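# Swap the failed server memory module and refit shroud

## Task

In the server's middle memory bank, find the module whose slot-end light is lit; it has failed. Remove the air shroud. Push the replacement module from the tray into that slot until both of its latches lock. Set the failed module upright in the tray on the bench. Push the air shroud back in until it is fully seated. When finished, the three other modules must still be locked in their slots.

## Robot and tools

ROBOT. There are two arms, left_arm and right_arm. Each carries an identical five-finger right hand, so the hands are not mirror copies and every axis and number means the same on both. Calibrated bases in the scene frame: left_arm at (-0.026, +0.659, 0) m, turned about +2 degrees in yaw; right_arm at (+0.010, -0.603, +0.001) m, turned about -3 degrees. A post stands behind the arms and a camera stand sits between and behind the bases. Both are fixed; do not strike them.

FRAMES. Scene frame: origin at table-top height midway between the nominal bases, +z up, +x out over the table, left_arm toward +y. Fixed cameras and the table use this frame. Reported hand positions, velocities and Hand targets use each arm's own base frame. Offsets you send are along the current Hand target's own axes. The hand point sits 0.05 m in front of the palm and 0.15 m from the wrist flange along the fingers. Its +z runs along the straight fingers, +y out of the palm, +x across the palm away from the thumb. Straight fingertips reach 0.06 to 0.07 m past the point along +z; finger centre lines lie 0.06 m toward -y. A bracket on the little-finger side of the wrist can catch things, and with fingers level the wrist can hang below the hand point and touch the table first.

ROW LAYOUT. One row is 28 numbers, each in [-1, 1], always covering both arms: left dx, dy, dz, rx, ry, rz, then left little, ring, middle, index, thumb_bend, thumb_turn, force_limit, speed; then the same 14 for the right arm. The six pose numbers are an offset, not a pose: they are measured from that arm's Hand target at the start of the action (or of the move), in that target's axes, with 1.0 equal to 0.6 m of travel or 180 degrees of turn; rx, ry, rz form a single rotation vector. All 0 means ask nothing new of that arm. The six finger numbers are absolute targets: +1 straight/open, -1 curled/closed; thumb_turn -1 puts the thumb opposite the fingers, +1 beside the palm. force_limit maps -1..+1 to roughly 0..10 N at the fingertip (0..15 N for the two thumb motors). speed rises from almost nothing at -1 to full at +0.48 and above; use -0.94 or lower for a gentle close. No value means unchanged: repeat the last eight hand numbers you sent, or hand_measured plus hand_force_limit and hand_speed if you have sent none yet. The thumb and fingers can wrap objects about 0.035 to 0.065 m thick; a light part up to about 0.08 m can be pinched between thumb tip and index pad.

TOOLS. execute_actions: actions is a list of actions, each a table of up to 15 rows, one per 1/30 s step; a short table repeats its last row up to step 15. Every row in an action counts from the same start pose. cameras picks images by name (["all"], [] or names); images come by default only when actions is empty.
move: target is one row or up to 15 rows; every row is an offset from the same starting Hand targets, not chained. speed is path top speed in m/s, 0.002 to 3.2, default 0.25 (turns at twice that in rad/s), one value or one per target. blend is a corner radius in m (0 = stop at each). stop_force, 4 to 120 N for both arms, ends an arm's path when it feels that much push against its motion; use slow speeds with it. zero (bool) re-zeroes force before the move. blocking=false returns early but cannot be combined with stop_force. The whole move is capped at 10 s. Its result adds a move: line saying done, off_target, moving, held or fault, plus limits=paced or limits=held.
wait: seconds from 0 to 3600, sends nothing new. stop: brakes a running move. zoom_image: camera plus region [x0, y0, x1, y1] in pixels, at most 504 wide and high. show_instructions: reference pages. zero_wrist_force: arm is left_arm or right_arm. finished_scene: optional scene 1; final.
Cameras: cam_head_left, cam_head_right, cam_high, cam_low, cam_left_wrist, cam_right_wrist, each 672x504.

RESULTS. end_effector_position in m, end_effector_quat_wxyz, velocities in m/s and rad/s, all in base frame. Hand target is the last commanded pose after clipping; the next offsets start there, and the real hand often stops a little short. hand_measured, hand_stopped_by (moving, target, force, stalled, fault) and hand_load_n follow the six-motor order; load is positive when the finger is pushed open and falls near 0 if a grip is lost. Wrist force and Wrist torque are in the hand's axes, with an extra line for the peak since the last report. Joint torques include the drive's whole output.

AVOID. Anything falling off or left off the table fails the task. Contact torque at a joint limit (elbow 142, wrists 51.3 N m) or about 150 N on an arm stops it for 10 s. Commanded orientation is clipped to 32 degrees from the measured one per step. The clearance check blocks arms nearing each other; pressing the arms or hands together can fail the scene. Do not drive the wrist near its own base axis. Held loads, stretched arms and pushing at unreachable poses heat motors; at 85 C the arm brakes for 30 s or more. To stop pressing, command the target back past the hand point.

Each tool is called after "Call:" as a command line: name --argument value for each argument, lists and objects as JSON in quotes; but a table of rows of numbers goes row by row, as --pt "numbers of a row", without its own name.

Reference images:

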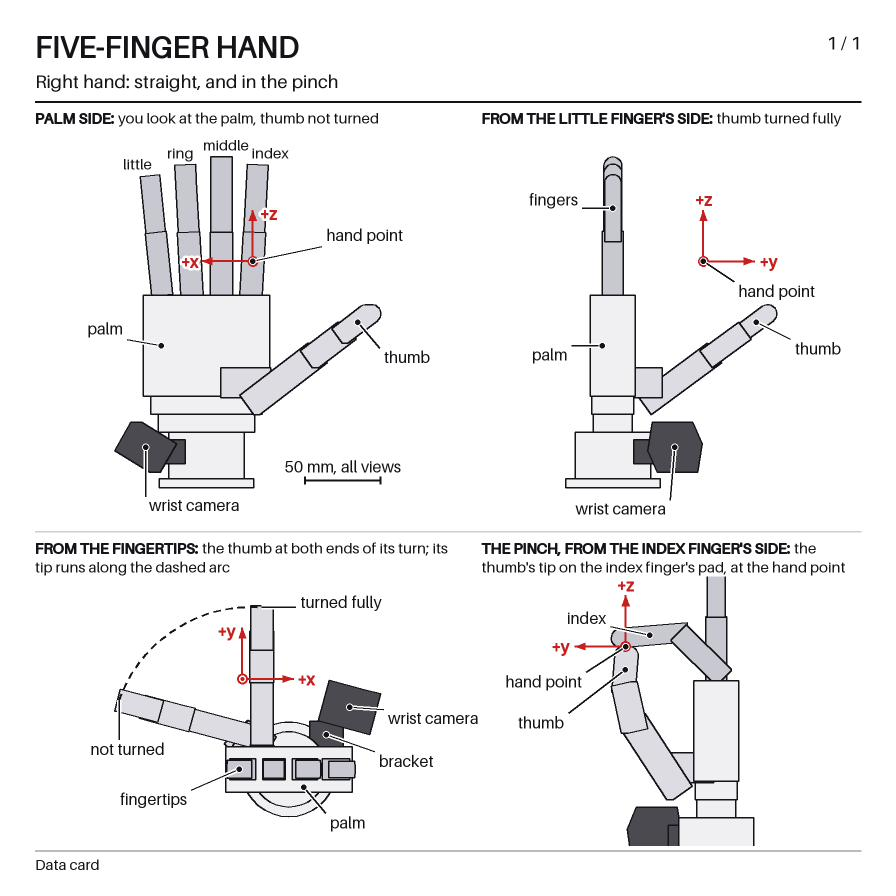

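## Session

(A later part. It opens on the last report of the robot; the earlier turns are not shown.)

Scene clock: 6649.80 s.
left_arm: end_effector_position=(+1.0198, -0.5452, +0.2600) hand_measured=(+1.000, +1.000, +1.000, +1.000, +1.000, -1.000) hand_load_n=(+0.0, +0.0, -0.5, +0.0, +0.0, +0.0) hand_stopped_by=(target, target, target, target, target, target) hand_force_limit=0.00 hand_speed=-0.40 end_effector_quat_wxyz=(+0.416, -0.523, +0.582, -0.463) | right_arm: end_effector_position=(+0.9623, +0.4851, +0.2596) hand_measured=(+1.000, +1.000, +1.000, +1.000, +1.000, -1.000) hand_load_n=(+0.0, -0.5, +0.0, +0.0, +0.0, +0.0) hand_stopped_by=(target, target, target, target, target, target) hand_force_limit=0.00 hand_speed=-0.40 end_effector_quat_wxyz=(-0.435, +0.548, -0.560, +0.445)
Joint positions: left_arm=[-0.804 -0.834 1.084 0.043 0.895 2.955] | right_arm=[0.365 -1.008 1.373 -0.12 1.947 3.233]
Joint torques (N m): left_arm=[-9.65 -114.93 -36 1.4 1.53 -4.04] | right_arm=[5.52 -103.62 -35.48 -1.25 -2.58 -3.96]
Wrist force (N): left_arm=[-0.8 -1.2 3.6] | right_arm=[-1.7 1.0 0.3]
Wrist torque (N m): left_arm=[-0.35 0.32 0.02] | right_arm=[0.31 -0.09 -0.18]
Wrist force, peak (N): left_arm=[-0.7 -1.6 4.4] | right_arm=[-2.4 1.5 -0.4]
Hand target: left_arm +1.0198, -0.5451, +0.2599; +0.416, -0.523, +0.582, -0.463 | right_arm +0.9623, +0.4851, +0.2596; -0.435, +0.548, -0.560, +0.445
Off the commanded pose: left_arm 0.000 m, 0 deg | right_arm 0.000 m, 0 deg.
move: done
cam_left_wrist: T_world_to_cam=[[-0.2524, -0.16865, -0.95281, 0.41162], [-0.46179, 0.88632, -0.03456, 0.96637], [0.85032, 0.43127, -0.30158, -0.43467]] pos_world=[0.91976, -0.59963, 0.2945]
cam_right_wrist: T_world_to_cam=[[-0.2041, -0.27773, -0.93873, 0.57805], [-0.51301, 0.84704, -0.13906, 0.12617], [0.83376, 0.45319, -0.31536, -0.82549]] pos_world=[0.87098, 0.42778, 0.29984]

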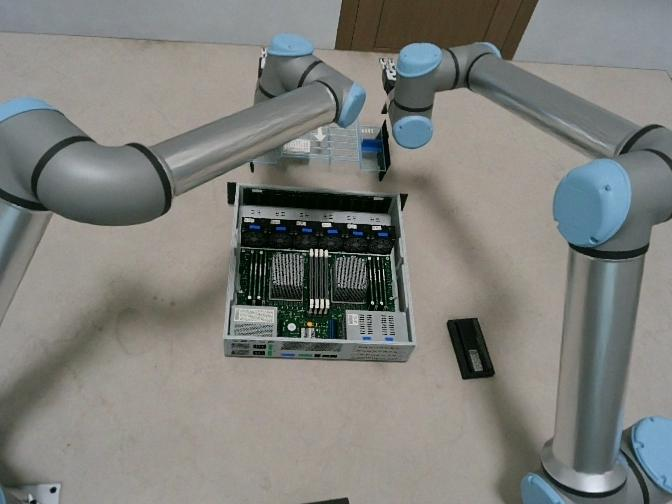

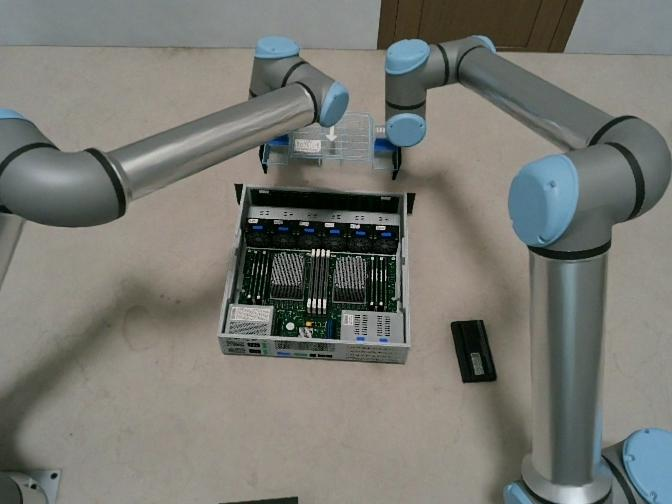

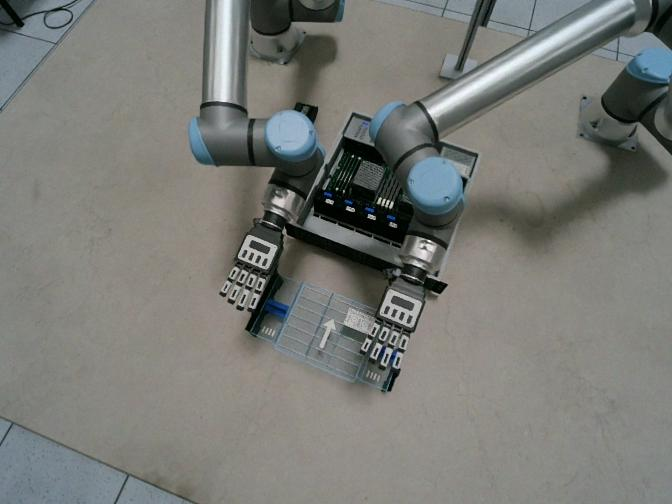

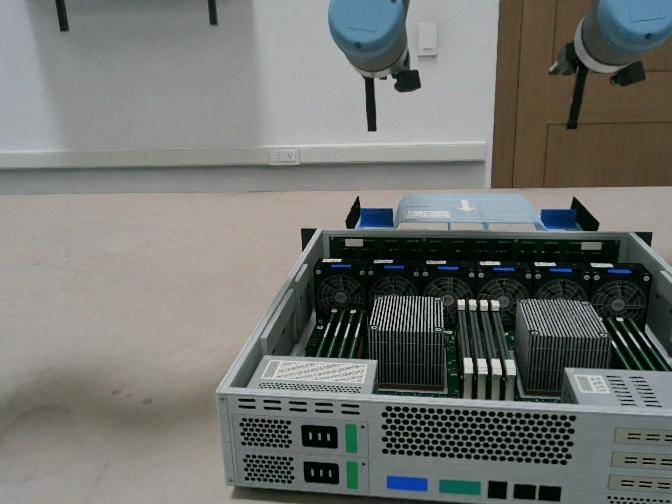

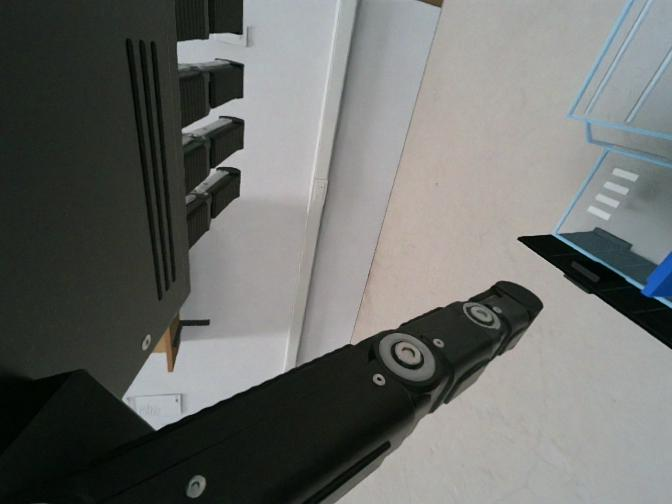

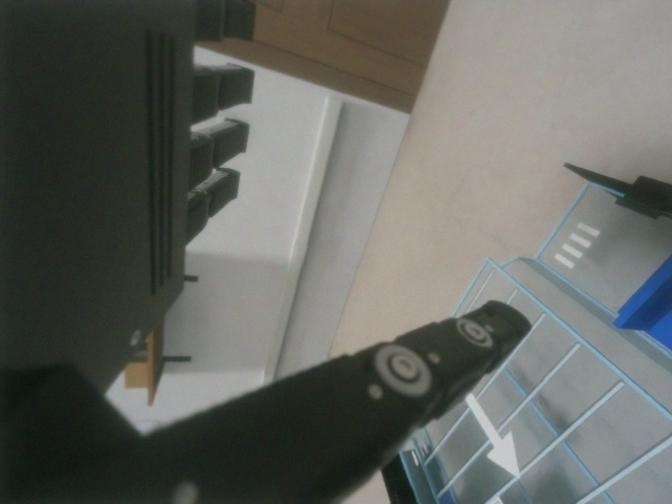

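Call:
move --target '[0,0.203,0.0469,0,0,0,1,1,1,1,1,-1,0,-0.4,0,0.203,0.0469,0,0,0,1,1,1,1,1,-1,0,-0.4]' --speed 0.1 --stop_force 10 --cameras '["cam_high", "cam_left_wrist", "cam_right_wrist"]'

Call:
zoom_image --camera "cam_high" --region '[220, 230, 440, 410]'

Scene clock: 6663.60 s.
left_arm: end_effector_position=(+1.0198, -0.5451, +0.1349) hand_measured=(+1.000, +1.000, +1.000, +1.000, +1.000, -1.000) hand_load_n=(+0.0, +0.0, +0.0, -0.5, +0.0, +0.0) hand_stopped_by=(target, target, target, target, target, target) hand_force_limit=0.00 hand_speed=-0.40 end_effector_quat_wxyz=(+0.416, -0.523, +0.582, -0.463) | right_arm: end_effector_position=(+0.9622, +0.4852, +0.1346) hand_measured=(+1.000, +1.000, +1.000, +1.000, +1.000, -1.000) hand_load_n=(+0.0, +0.0, +0.0, +0.0, +0.0, +0.5) hand_stopped_by=(target, target, target, target, target, target) hand_force_limit=0.00 hand_speed=-0.40 end_effector_quat_wxyz=(-0.435, +0.548, -0.560, +0.445)
Joint positions: left_arm=[-0.804 -0.76 1.183 -0.129 0.894 2.955] | right_arm=[0.365 -0.917 1.464 -0.302 1.947 3.233]
Joint torques (N m): left_arm=[10.45 -120.76 -51.06 2.06 1.01 3.09] | right_arm=[13.08 -104.7 -45.01 0.06 1.2 -2.88]
Wrist force (N): left_arm=[-1.0 -1.3 3.5] | right_arm=[-1.6 1.7 0.1]
Wrist torque (N m): left_arm=[-0.36 0.35 0.00] | right_arm=[0.43 -0.10 -0.16]
Wrist force, peak (N): left_arm=[-1.1 -2.5 3.3] | right_arm=[-1.7 2.3 0.4]
Hand target: left_arm +1.0198, -0.5451, +0.1349; +0.416, -0.523, +0.582, -0.463 | right_arm +0.9622, +0.4852, +0.1346; -0.435, +0.548, -0.560, +0.445
Off the commanded pose: left_arm 0.000 m, 0 deg | right_arm 0.000 m, 0 deg.
move: done
cam_left_wrist: T_world_to_cam=[[-0.25244, -0.16859, -0.95281, 0.29252], [-0.46188, 0.88627, -0.03445, 0.96191], [0.85026, 0.43139, -0.3016, -0.47236]] pos_world=[0.91976, -0.59943, 0.1694]
cam_right_wrist: T_world_to_cam=[[-0.20412, -0.27771, -0.93873, 0.46072], [-0.513, 0.84705, -0.13904, 0.10864], [0.83376, 0.45319, -0.31536, -0.86488]] pos_world=[0.87088, 0.42788, 0.17484]

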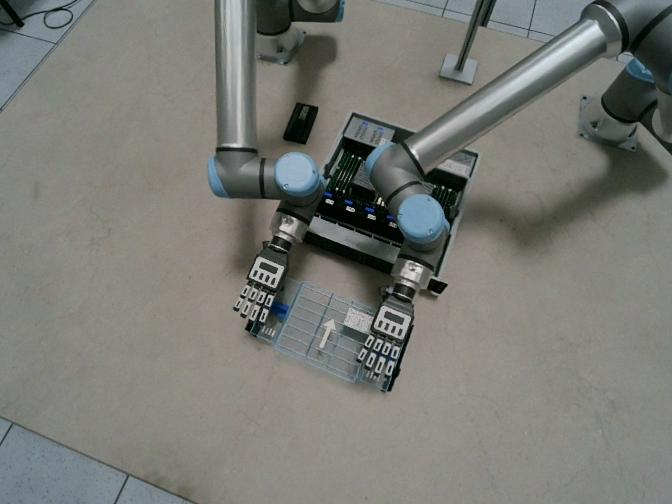

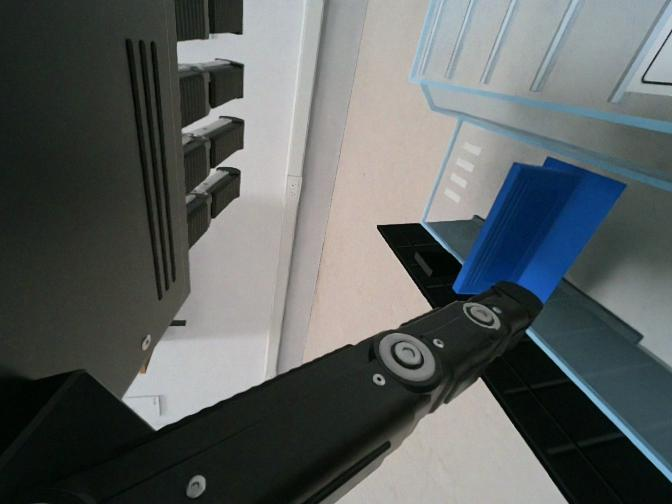

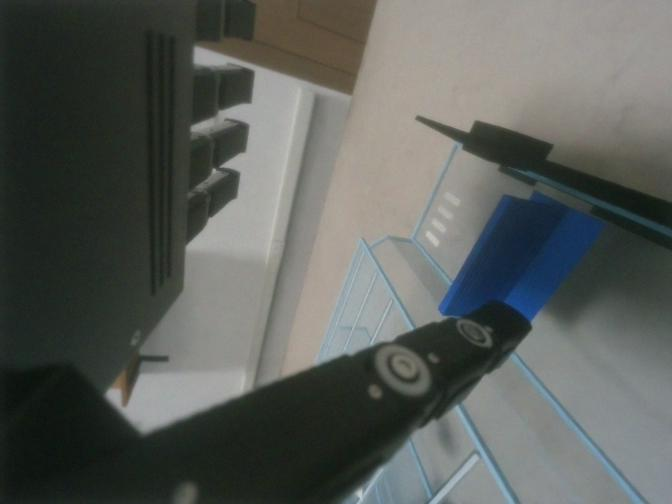

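Scaled by 2.291 from the camera's image (finer frame: 960x720).

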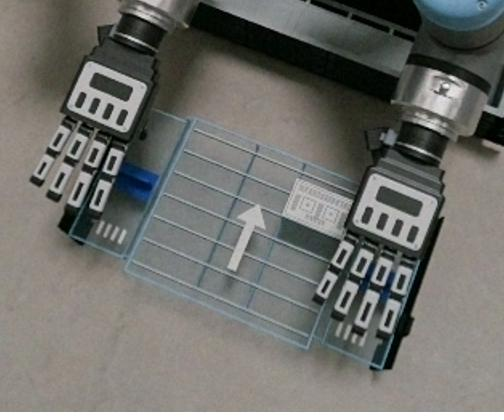

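Call:
move --target '[0.0067,0.1038,0.024,0,0,0,1,1,1,1,1,-1,0,-0.4,-0.02,0.1008,0.0233,0,0,0,1,1,1,1,1,-1,0,-0.4]' --speed 0.04 --stop_force 8 --cameras '["cam_high", "cam_left_wrist", "cam_right_wrist", "cam_low"]'

Call:
zoom_image --camera "cam_high" --region '[220, 230, 440, 410]'

Call:
zoom_image --camera "cam_low" --region '[320, 60, 680, 270]'

Scene clock: 6724.37 s.
left_arm: end_effector_position=(+1.0194, -0.5481, +0.0873) hand_measured=(+1.000, +1.000, +1.000, +1.000, +1.000, -1.000) hand_load_n=(+0.0, +0.0, +0.0, -0.5, +0.0, +0.0) hand_stopped_by=(target, target, target, target, target, target) hand_force_limit=0.00 hand_speed=-0.40 end_effector_quat_wxyz=(+0.416, -0.523, +0.582, -0.463) | right_arm: end_effector_position=(+0.9624, +0.4942, +0.0877) hand_measured=(+1.000, +1.000, +1.000, +1.000, +1.000, -1.000) hand_load_n=(+0.0, +0.0, +0.0, +0.0, +0.0, +0.0) hand_stopped_by=(target, target, target, target, target, target) hand_force_limit=0.00 hand_speed=-0.40 end_effector_quat_wxyz=(-0.435, +0.548, -0.560, +0.445)
Joint positions: left_arm=[-0.807 -0.721 1.202 -0.187 0.892 2.954] | right_arm=[0.375 -0.868 1.473 -0.359 1.956 3.236]
Joint torques (N m): left_arm=[14.89 -118.7 -50.32 -2.28 1.41 -1.33] | right_arm=[-15.6 -105.87 -42.91 -2.98 -2.92 -2.21]
Wrist force (N): left_arm=[-1.3 -1.2 3.5] | right_arm=[-2.1 1.1 0.4]
Wrist torque (N m): left_arm=[-0.34 0.40 -0.01] | right_arm=[0.33 -0.03 -0.31]
Wrist force, peak (N): left_arm=[-2.9 -24.0 -12.5] | right_arm=[-4.0 -14.5 -7.6]
Hand target: left_arm +1.0194, -0.5480, +0.0873; +0.416, -0.523, +0.582, -0.463 (not the last commanded pose) | right_arm +0.9624, +0.4942, +0.0877; -0.435, +0.548, -0.560, +0.445 (not the last commanded pose)
Off the commanded pose: left_arm 0.016 m, 0 deg | right_arm 0.015 m, 0 deg.
move: contact (left_arm, right_arm)
cam_left_wrist: T_world_to_cam=[[-0.25244, -0.16859, -0.95281, 0.24659], [-0.46188, 0.88627, -0.03445, 0.9628], [0.85026, 0.43139, -0.3016, -0.48516]] pos_world=[0.91946, -0.60243, 0.1218]
cam_right_wrist: T_world_to_cam=[[-0.2042, -0.27779, -0.93869, 0.41941], [-0.51295, 0.84708, -0.13909, 0.09451], [0.83378, 0.4531, -0.31547, -0.88375]] pos_world=[0.87098, 0.43688, 0.12804]
Images, in order (width x height): cam_high 672x504, cam_low 672x504, cam_left_wrist 672x504, cam_right_wrist 672x504.

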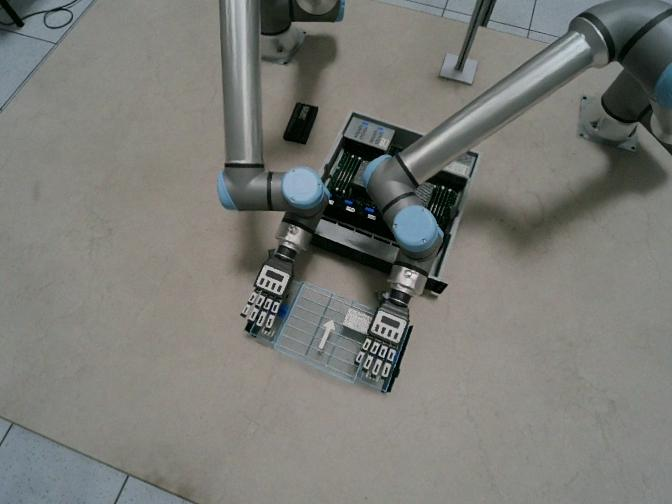

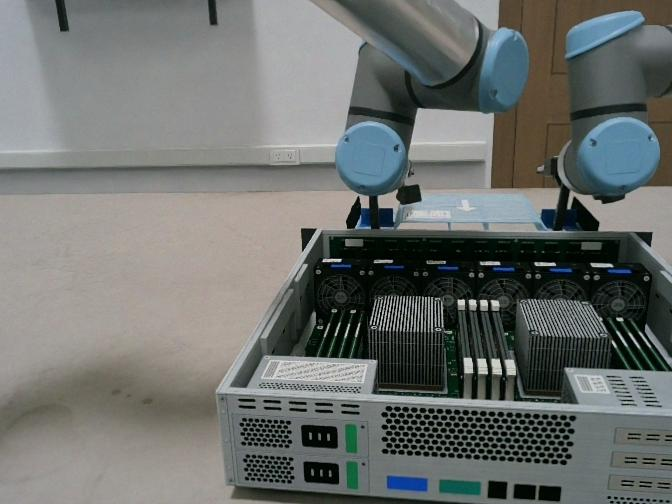

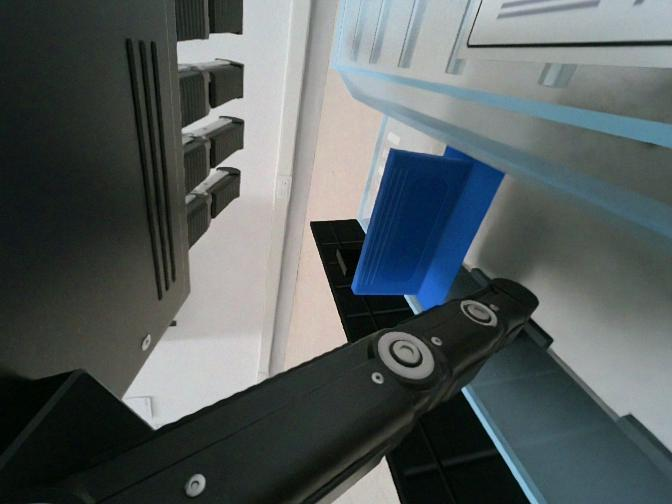

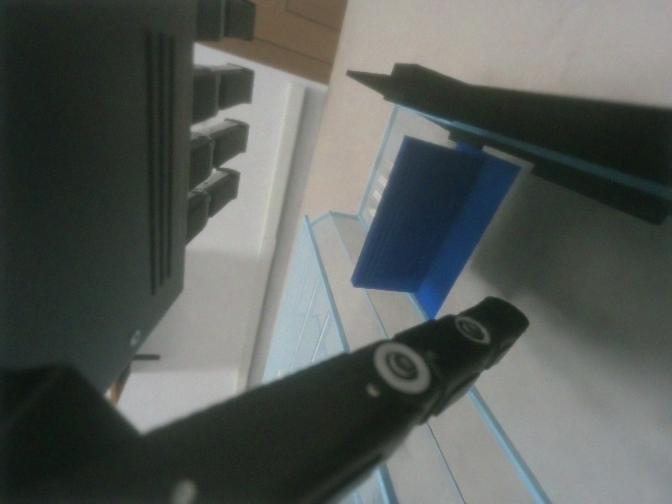

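Scaled by 2.291 from the camera's image (finer frame: 960x720).

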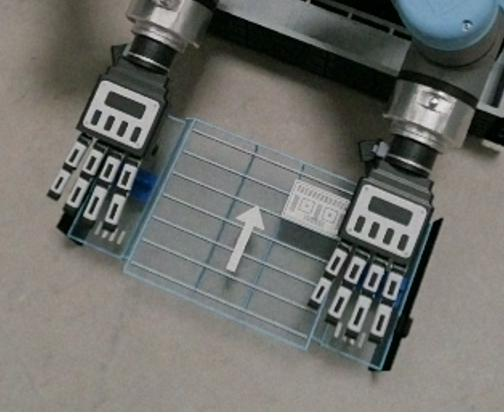

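Invalid region (320, 60, 680, 270): it reaches outside that camera's 672x504 image.

Call:
zoom_image --camera "cam_left_wrist" --region '[320, 120, 560, 340]'

Call:
zoom_image --camera "cam_low" --region '[320, 170, 660, 270]'

Scaled by 2.100 from the camera's image (finer frame: 960x720).

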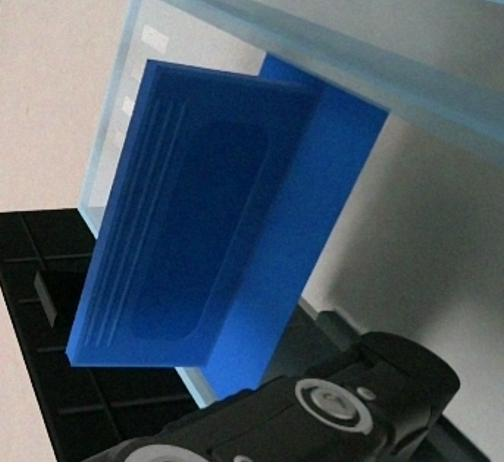

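Scaled by 1.482 from the camera's image (finer frame: 960x720).

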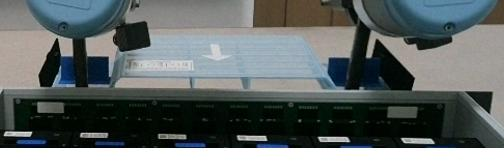

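Call:
move --pt "0 -0.0309 -0.0071 0 0 0 1 1 1 1 1 -1 0 -0.4 0 -0.0309 -0.0071 0 0 0 1 1 1 1 1 -1 0 -0.4" --pt "0 -0.0309 -0.0071 0 0 0 1 1 0.0 0.0 0.1 -1 0 -0.4 0 -0.0309 -0.0071 0 0 0 1 1 0.0 0.0 0.1 -1 0 -0.4" --speed 0.04

Call:
move --target '[0,0.0488,0.0113,0,0,0,1,1,0.0,0.0,0.1,-1,0,-0.4,0,0.0488,0.0113,0,0,0,1,1,0.0,0.0,0.1,-1,0,-0.4]' --speed 0.02 --stop_force 5 --cameras '["cam_high", "cam_left_wrist", "cam_right_wrist", "cam_low"]'

Call:
zoom_image --camera "cam_high" --region '[220, 230, 440, 410]'

Call:
zoom_image --camera "cam_left_wrist" --region '[280, 100, 560, 340]'

Scene clock: 6764.10 s.
left_arm: end_effector_position=(+1.0195, -0.5480, +0.1063) hand_measured=(+1.000, +1.000, +0.000, +0.000, +0.100, -1.000) hand_load_n=(+0.0, +0.0, +0.0, -0.5, +0.0, +0.0) hand_stopped_by=(target, target, target, target, target, target) hand_force_limit=0.00 hand_speed=-0.40 end_effector_quat_wxyz=(+0.416, -0.523, +0.582, -0.463) | right_arm: end_effector_position=(+0.9624, +0.4942, +0.1067) hand_measured=(+1.000, +1.000, +0.000, +0.000, +0.100, -1.000) hand_load_n=(+0.0, +0.0, +0.0, +0.0, +0.0, +0.0) hand_stopped_by=(target, target, target, target, target, target) hand_force_limit=0.00 hand_speed=-0.40 end_effector_quat_wxyz=(-0.435, +0.548, -0.560, +0.445)
Joint positions: left_arm=[-0.807 -0.736 1.193 -0.163 0.892 2.954] | right_arm=[0.375 -0.885 1.464 -0.333 1.956 3.236]
Joint torques (N m): left_arm=[19.38 -98.91 -32.16 -3.07 1.51 -1.9] | right_arm=[-16.07 -75.71 -30.17 -3.39 -2.68 -0.48]
Wrist force (N): left_arm=[-1.2 -1.2 3.6] | right_arm=[-2.1 1.0 0.2]
Wrist torque (N m): left_arm=[-0.35 0.37 -0.01] | right_arm=[0.33 -0.03 -0.31]
Wrist force, peak (N): left_arm=[-1.4 -1.6 3.6] | right_arm=[-2.2 1.8 0.0]
Hand target: left_arm +1.0195, -0.5481, +0.1063; +0.416, -0.523, +0.582, -0.463 | right_arm +0.9624, +0.4942, +0.1067; -0.435, +0.548, -0.560, +0.445
Off the commanded pose: left_arm 0.000 m, 0 deg | right_arm 0.000 m, 0 deg.
move: done

Scene clock: 6766.97 s.
left_arm: end_effector_position=(+1.0195, -0.5480, +0.0763) hand_measured=(+1.000, +1.000, +0.000, +0.000, +0.100, -1.000) hand_load_n=(+0.0, +0.0, +0.0, +0.0, +0.0, +0.0) hand_stopped_by=(target, target, target, target, target, target) hand_force_limit=0.00 hand_speed=-0.40 end_effector_quat_wxyz=(+0.416, -0.523, +0.582, -0.463) | right_arm: end_effector_position=(+0.9624, +0.4942, +0.0767) hand_measured=(+1.000, +1.000, +0.000, +0.000, +0.100, -1.000) hand_load_n=(+0.0, +0.0, +0.0, +0.0, +0.0, +0.0) hand_stopped_by=(target, target, target, target, target, target) hand_force_limit=0.00 hand_speed=-0.40 end_effector_quat_wxyz=(-0.435, +0.548, -0.560, +0.445)
Joint positions: left_arm=[-0.807 -0.712 1.206 -0.201 0.892 2.954] | right_arm=[0.375 -0.857 1.477 -0.374 1.956 3.236]
Joint torques (N m): left_arm=[23.34 -117.97 -51.07 2.3 2.25 -1.56] | right_arm=[-8.9 -104.96 -43.28 0.61 0.22 2.41]
Wrist force (N): left_arm=[-1.2 -1.3 3.6] | right_arm=[-2.0 0.7 -0.1]
Wrist torque (N m): left_arm=[-0.37 0.37 0.00] | right_arm=[0.31 -0.03 -0.31]
Wrist force, peak (N): left_arm=[-1.2 -1.3 3.7] | right_arm=[-2.4 1.1 -0.4]
Hand target: left_arm +1.0195, -0.5480, +0.0763; +0.416, -0.523, +0.582, -0.463 | right_arm +0.9624, +0.4942, +0.0767; -0.435, +0.548, -0.560, +0.445
Off the commanded pose: left_arm 0.000 m, 0 deg | right_arm 0.000 m, 0 deg.
move: done
cam_left_wrist: T_world_to_cam=[[-0.25242, -0.16859, -0.95282, 0.2361], [-0.46196, 0.88623, -0.03442, 0.96246], [0.85022, 0.43147, -0.30158, -0.4884]] pos_world=[0.91946, -0.60243, 0.1108]
cam_right_wrist: T_world_to_cam=[[-0.2042, -0.27779, -0.93869, 0.40901], [-0.51295, 0.84708, -0.13909, 0.09302], [0.83378, 0.4531, -0.31547, -0.88734]] pos_world=[0.87108, 0.43688, 0.11694]
Images, in order (width x height): cam_high 672x504, cam_low 672x504, cam_left_wrist 672x504, cam_right_wrist 672x504.

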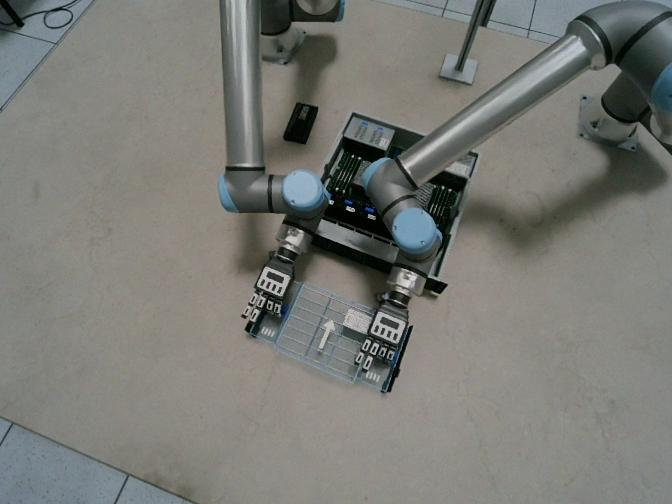

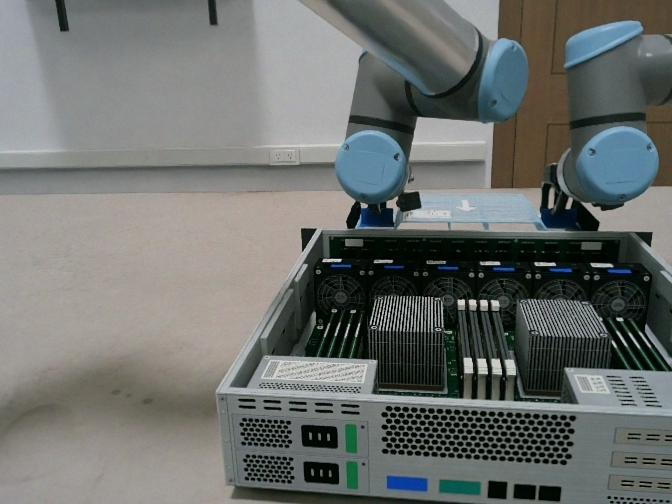

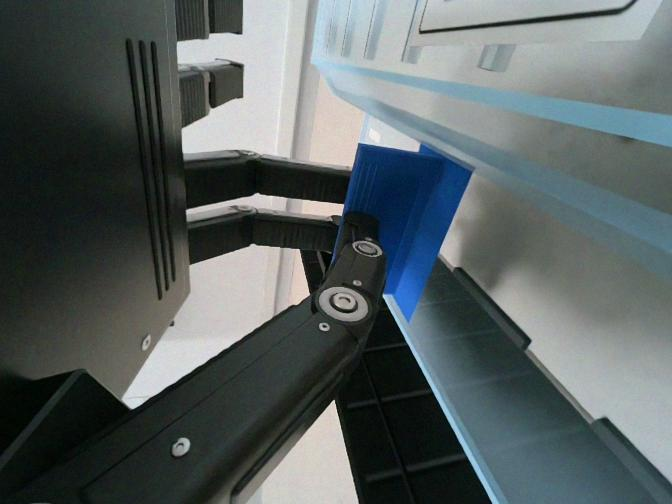

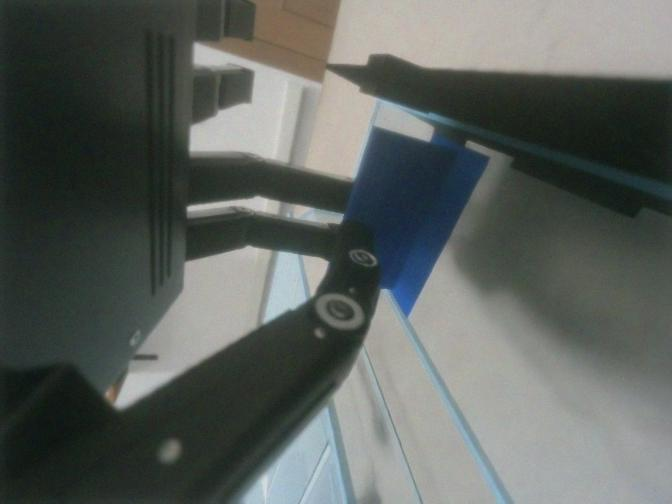

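Scaled by 2.291 from the camera's image (finer frame: 960x720).

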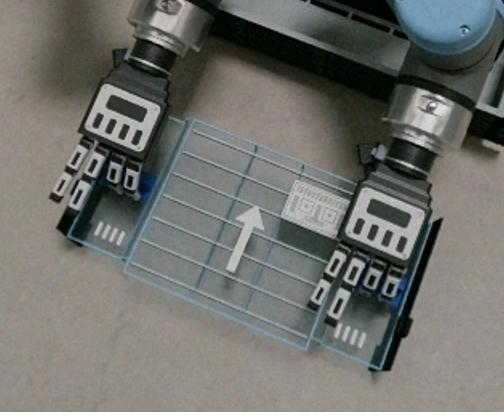

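Scaled by 1.800 from the camera's image (finer frame: 960x720).

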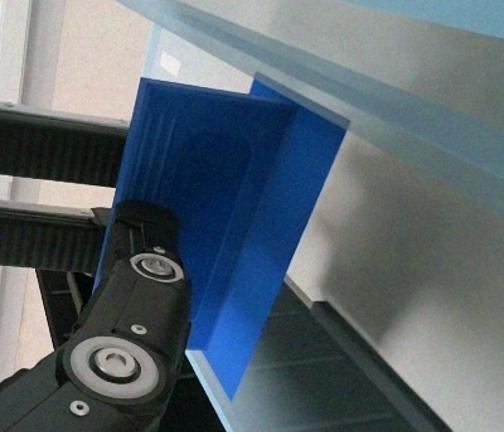

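Call:
move --target '[0,0.0081,0.0019,0,0,0,1,1,0.0,0.0,0.1,-1,0,-0.4,0.0067,0.0068,0.0016,0,0,0,1,1,0.0,0.0,0.1,-1,0,-0.4]' --speed 0.02 --stop_force 5

Call:
move --target '[0,0,0,0,0,0,1,1,-0.15,-0.15,0.1,-1,-0.2,-0.9,0,0,0,0,0,0,1,1,-0.15,-0.15,0.1,-1,-0.2,-0.9]' --speed 0.02 --cameras '["cam_left_wrist", "cam_right_wrist"]'

Scene clock: 6777.90 s.
left_arm: end_effector_position=(+1.0195, -0.5480, +0.0712) hand_measured=(+1.000, +1.000, +0.000, +0.000, +0.100, -1.000) hand_load_n=(+0.0, +0.0, +0.0, +0.0, +0.5, +0.0) hand_stopped_by=(target, target, target, target, target, target) hand_force_limit=0.00 hand_speed=-0.40 end_effector_quat_wxyz=(+0.416, -0.523, +0.582, -0.463) | right_arm: end_effector_position=(+0.9623, +0.4902, +0.0725) hand_measured=(+1.000, +1.000, +0.000, +0.000, +0.100, -1.000) hand_load_n=(-0.5, +0.0, +0.0, +0.0, +0.0, +0.0) hand_stopped_by=(target, target, target, target, target, target) hand_force_limit=0.00 hand_speed=-0.40 end_effector_quat_wxyz=(-0.435, +0.548, -0.560, +0.445)
Joint positions: left_arm=[-0.807 -0.708 1.208 -0.207 0.892 2.954] | right_arm=[0.371 -0.856 1.484 -0.382 1.952 3.235]
Joint torques (N m): left_arm=[21.53 -116.4 -39.37 1.66 1.84 1.99] | right_arm=[4.71 -75.66 -42.59 0.66 1.08 -2.04]
Wrist force (N): left_arm=[-1.0 -1.2 3.3] | right_arm=[-1.5 0.8 0.4]
Wrist torque (N m): left_arm=[-0.33 0.35 0.02] | right_arm=[0.30 -0.11 -0.15]
Wrist force, peak (N): left_arm=[-1.1 -1.4 3.9] | right_arm=[-2.2 1.5 -0.2]
Hand target: left_arm +1.0195, -0.5480, +0.0713; +0.416, -0.523, +0.582, -0.463 | right_arm +0.9623, +0.4902, +0.0725; -0.435, +0.548, -0.560, +0.445
Off the commanded pose: left_arm 0.000 m, 0 deg | right_arm 0.000 m, 0 deg.
move: done

Scene clock: 6778.70 s.
left_arm: end_effector_position=(+1.0195, -0.5480, +0.0713) hand_measured=(+1.000, +1.000, -0.150, -0.150, +0.100, -1.000) hand_load_n=(+0.0, -0.5, +1.5, +0.0, +0.0, +0.0) hand_stopped_by=(target, target, target, target, target, target) hand_force_limit=-0.20 hand_speed=-0.90 end_effector_quat_wxyz=(+0.416, -0.523, +0.582, -0.463) | right_arm: end_effector_position=(+0.9623, +0.4902, +0.0725) hand_measured=(+1.000, +1.000, -0.150, -0.150, +0.100, -1.000) hand_load_n=(+0.0, +0.0, +1.5, +0.0, +0.5, +0.0) hand_stopped_by=(target, target, target, target, target, target) hand_force_limit=-0.20 hand_speed=-0.90 end_effector_quat_wxyz=(-0.435, +0.548, -0.560, +0.445)
Joint positions: left_arm=[-0.807 -0.708 1.208 -0.207 0.892 2.954] | right_arm=[0.371 -0.856 1.484 -0.382 1.952 3.235]
Joint torques (N m): left_arm=[23.13 -118.24 -47.57 1.37 1.55 1.22] | right_arm=[7.28 -75.3 -43.08 0.7 0.49 -0.89]
Wrist force (N): left_arm=[-1.1 -1.3 3.6] | right_arm=[-1.8 1.1 0.3]
Wrist torque (N m): left_arm=[-0.37 0.34 0.01] | right_arm=[0.34 -0.08 -0.17]
Wrist force, peak (N): left_arm=[-1.0 -1.3 4.2] | right_arm=[-2.3 1.6 0.3]
Hand target: left_arm +1.0195, -0.5480, +0.0713; +0.416, -0.523, +0.582, -0.463 | right_arm +0.9623, +0.4902, +0.0725; -0.435, +0.548, -0.560, +0.445
Off the commanded pose: left_arm 0.000 m, 0 deg | right_arm 0.000 m, 0 deg.
move: done
cam_left_wrist: T_world_to_cam=[[-0.25242, -0.16859, -0.95282, 0.23133], [-0.46196, 0.88623, -0.03442, 0.96229], [0.85022, 0.43147, -0.30158, -0.48991]] pos_world=[0.91946, -0.60243, 0.1058]
cam_right_wrist: T_world_to_cam=[[-0.2042, -0.27779, -0.93869, 0.40393], [-0.51295, 0.84708, -0.13909, 0.09577], [0.83378, 0.4531, -0.31547, -0.88677]] pos_world=[0.87098, 0.43288, 0.11274]

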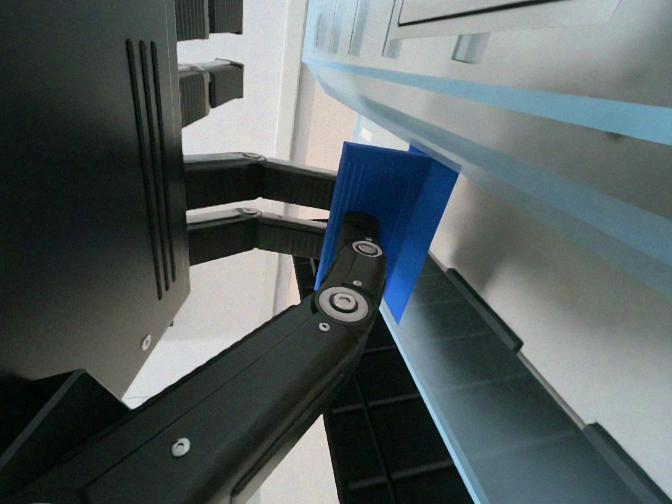

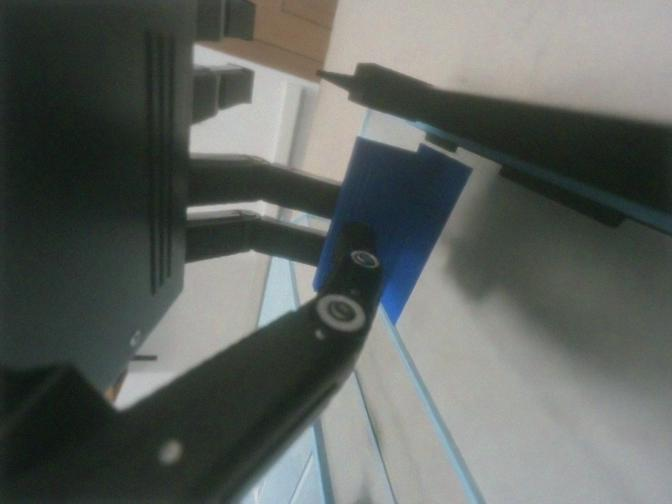

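Call:
move --target '[0,0,0,0,0,0,1,1,-0.15,-0.15,-0.3,-1,0.3,-0.92,0,0,0,0,0,0,1,1,-0.15,-0.15,-0.3,-1,0.3,-0.92]' --speed 0.02

Call:
move --target '[0,0,0,0,0,0,1,1,-0.3,-0.3,-0.3,-1,0.3,-0.92,0,0,0,0,0,0,1,1,-0.3,-0.3,-0.3,-1,0.3,-0.92]' --speed 0.02 --cameras '["cam_left_wrist", "cam_right_wrist"]'

Scene clock: 6785.90 s.
left_arm: end_effector_position=(+1.0195, -0.5480, +0.0713) hand_measured=(+1.000, +1.000, -0.150, -0.150, +0.014, -1.000) hand_load_n=(+0.0, +0.0, +8.0, +1.0, +9.5, +0.5) hand_stopped_by=(target, target, target, target, force, target) hand_force_limit=0.30 hand_speed=-0.92 end_effector_quat_wxyz=(+0.416, -0.523, +0.582, -0.463) | right_arm: end_effector_position=(+0.9623, +0.4902, +0.0725) hand_measured=(+1.000, +1.000, -0.150, -0.150, +0.014, -1.000) hand_load_n=(+0.0, +0.0, +7.5, +0.5, +9.0, +0.5) hand_stopped_by=(target, target, target, target, force, target) hand_force_limit=0.30 hand_speed=-0.92 end_effector_quat_wxyz=(-0.435, +0.548, -0.560, +0.445)
Joint positions: left_arm=[-0.807 -0.708 1.208 -0.207 0.892 2.954] | right_arm=[0.371 -0.856 1.484 -0.382 1.952 3.235]
Joint torques (N m): left_arm=[13.28 -119.87 -48.65 1.44 1.84 1.65] | right_arm=[5.4 -77.05 -41.34 0.35 1.34 0.31]
Wrist force (N): left_arm=[-1.3 -0.6 3.7] | right_arm=[-2.1 1.9 -0.1]
Wrist torque (N m): left_arm=[-0.25 0.33 -0.04] | right_arm=[0.39 -0.09 -0.21]
Wrist force, peak (N): left_arm=[-1.2 -1.4 3.8] | right_arm=[-1.9 2.7 -0.5]
Hand target: left_arm +1.0195, -0.5480, +0.0713; +0.416, -0.523, +0.582, -0.463 | right_arm +0.9623, +0.4902, +0.0725; -0.435, +0.548, -0.560, +0.445
Off the commanded pose: left_arm 0.000 m, 0 deg | right_arm 0.000 m, 0 deg.
move: done

Scene clock: 6786.40 s.
left_arm: end_effector_position=(+1.0195, -0.5480, +0.0713) hand_measured=(+1.000, +1.000, -0.150, -0.170, +0.014, -1.000) hand_load_n=(+0.0, +0.0, +7.0, +8.5, +10.0, +0.5) hand_stopped_by=(target, target, force, force, force, target) hand_force_limit=0.30 hand_speed=-0.92 end_effector_quat_wxyz=(+0.416, -0.523, +0.582, -0.463) | right_arm: end_effector_position=(+0.9623, +0.4902, +0.0725) hand_measured=(+1.000, +1.000, -0.150, -0.176, +0.014, -1.000) hand_load_n=(+0.0, +0.0, +6.5, +8.5, +10.0, +0.5) hand_stopped_by=(target, target, force, force, force, target) hand_force_limit=0.30 hand_speed=-0.92 end_effector_quat_wxyz=(-0.435, +0.548, -0.560, +0.445)
Joint positions: left_arm=[-0.807 -0.708 1.208 -0.207 0.892 2.954] | right_arm=[0.371 -0.856 1.484 -0.382 1.952 3.235]
Joint torques (N m): left_arm=[13.03 -119.26 -48.08 1.73 1.9 1.41] | right_arm=[4.43 -79.34 -40.54 -0.05 1.08 0.78]
Wrist force (N): left_arm=[-1.0 -0.7 3.3] | right_arm=[-1.7 1.8 0.6]
Wrist torque (N m): left_arm=[-0.27 0.37 -0.01] | right_arm=[0.45 -0.08 -0.16]
Wrist force, peak (N): left_arm=[-1.1 -0.6 4.4] | right_arm=[-2.3 2.2 1.2]
Hand target: left_arm +1.0195, -0.5480, +0.0713; +0.416, -0.523, +0.582, -0.463 | right_arm +0.9623, +0.4902, +0.0725; -0.435, +0.548, -0.560, +0.445
Off the commanded pose: left_arm 0.000 m, 0 deg | right_arm 0.000 m, 0 deg.
move: done
cam_left_wrist: T_world_to_cam=[[-0.25242, -0.16859, -0.95282, 0.23133], [-0.46196, 0.88623, -0.03442, 0.96229], [0.85022, 0.43147, -0.30158, -0.48991]] pos_world=[0.91946, -0.60243, 0.1058]
cam_right_wrist: T_world_to_cam=[[-0.2042, -0.27779, -0.93869, 0.40393], [-0.51295, 0.84708, -0.13909, 0.09577], [0.83378, 0.4531, -0.31547, -0.88677]] pos_world=[0.87098, 0.43288, 0.11274]

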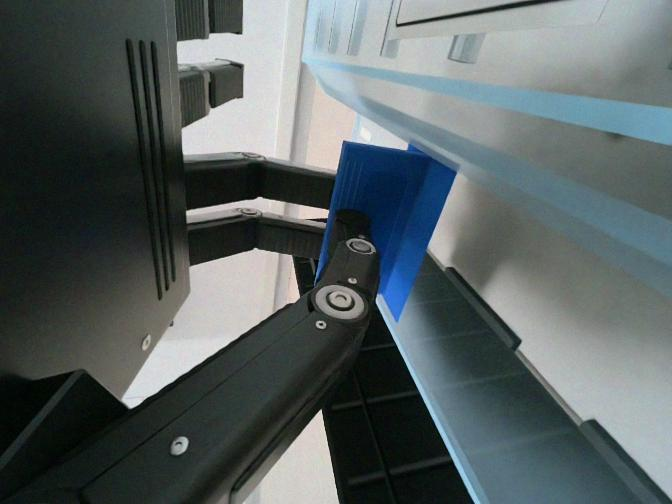

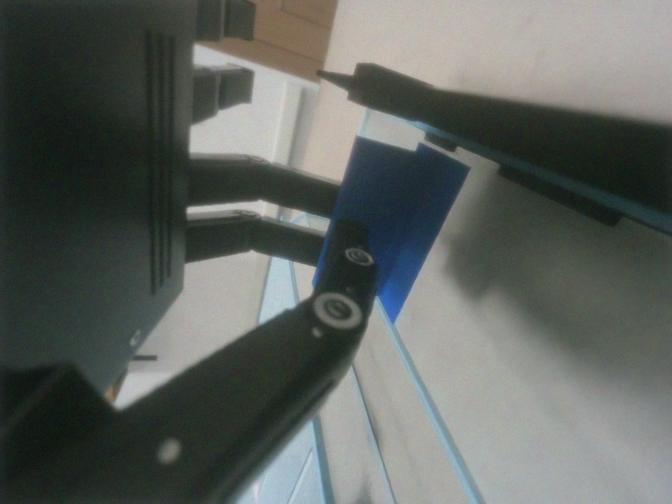

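Call:
move --target '[0,-0.0325,-0.0075,0,0,0,1,1,-0.3,-0.3,-0.3,-1,0.3,-0.92,0,-0.0325,-0.0075,0,0,0,1,1,-0.3,-0.3,-0.3,-1,0.3,-0.92]' --speed 0.02 --cameras '["cam_left_wrist", "cam_right_wrist", "cam_high", "cam_low"]'

Scene clock: 6793.57 s.
left_arm: end_effector_position=(+1.0195, -0.5480, +0.0915) hand_measured=(+1.000, +1.000, -0.150, -0.170, +0.014, -1.000) hand_load_n=(+0.0, +0.0, +0.0, +6.5, +4.5, +0.5) hand_stopped_by=(target, target, force, force, force, target) hand_force_limit=0.30 hand_speed=-0.92 end_effector_quat_wxyz=(+0.416, -0.523, +0.582, -0.463) | right_arm: end_effector_position=(+0.9623, +0.4902, +0.0927) hand_measured=(+1.000, +1.000, -0.150, -0.176, +0.014, -1.000) hand_load_n=(+0.0, +0.0, +0.0, +6.5, +5.0, +0.0) hand_stopped_by=(target, target, force, force, force, target) hand_force_limit=0.30 hand_speed=-0.92 end_effector_quat_wxyz=(-0.435, +0.548, -0.560, +0.445)
Joint positions: left_arm=[-0.807 -0.724 1.2 -0.182 0.892 2.954] | right_arm=[0.371 -0.875 1.476 -0.355 1.952 3.235]
Joint torques (N m): left_arm=[4.34 -104.69 -46.3 -1.46 0.2 1.18] | right_arm=[1.69 -86.91 -40.73 -1.91 -0.24 -0.16]
Wrist force (N): left_arm=[-1.6 0.2 3.4] | right_arm=[-1.3 2.9 1.5]
Wrist torque (N m): left_arm=[-0.40 0.44 0.02] | right_arm=[0.32 0.00 -0.14]
Wrist force, peak (N): left_arm=[-0.8 0.7 3.9] | right_arm=[-1.9 3.0 1.2]
Hand target: left_arm +1.0195, -0.5480, +0.0913; +0.416, -0.523, +0.582, -0.463 | right_arm +0.9623, +0.4902, +0.0925; -0.435, +0.548, -0.560, +0.445
Off the commanded pose: left_arm 0.000 m, 0 deg | right_arm 0.000 m, 0 deg.
move: done
cam_left_wrist: T_world_to_cam=[[-0.25244, -0.16859, -0.95281, 0.25061], [-0.46188, 0.88627, -0.03445, 0.96299], [0.85026, 0.43139, -0.3016, -0.48398]] pos_world=[0.91956, -0.60243, 0.126]
cam_right_wrist: T_world_to_cam=[[-0.2041, -0.27773, -0.93873, 0.42288], [-0.51301, 0.84704, -0.13906, 0.09866], [0.83376, 0.45319, -0.31536, -0.88041]] pos_world=[0.87098, 0.43288, 0.13304]
Images, in order (width x height): cam_high 672x504, cam_low 672x504, cam_left_wrist 672x504, cam_right_wrist 672x504.

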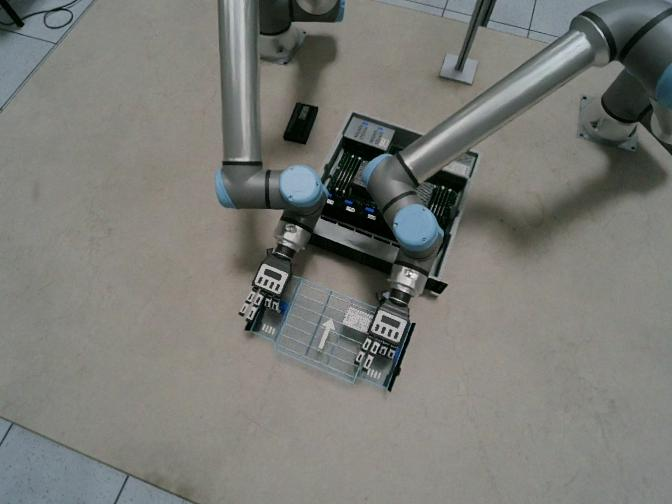

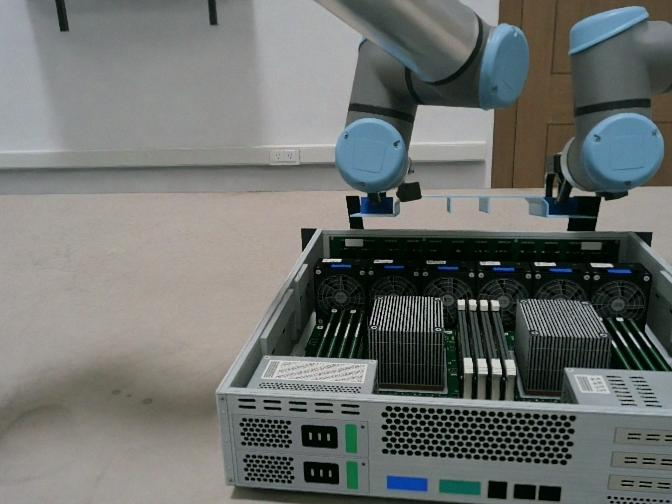

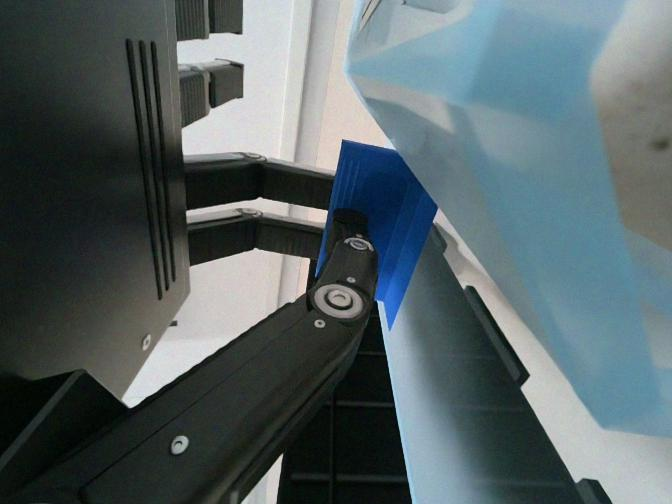

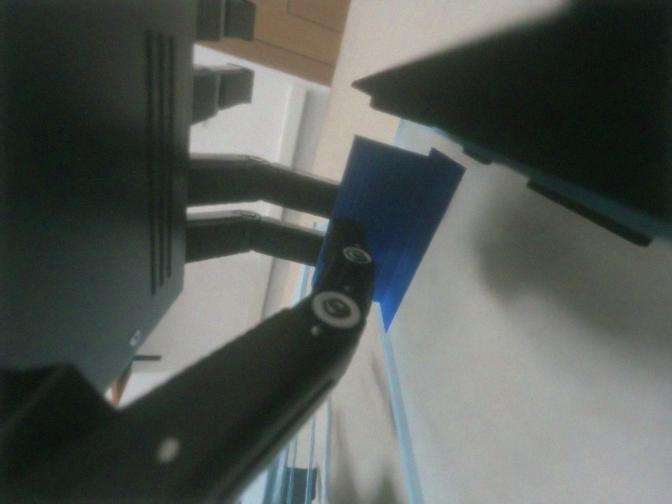

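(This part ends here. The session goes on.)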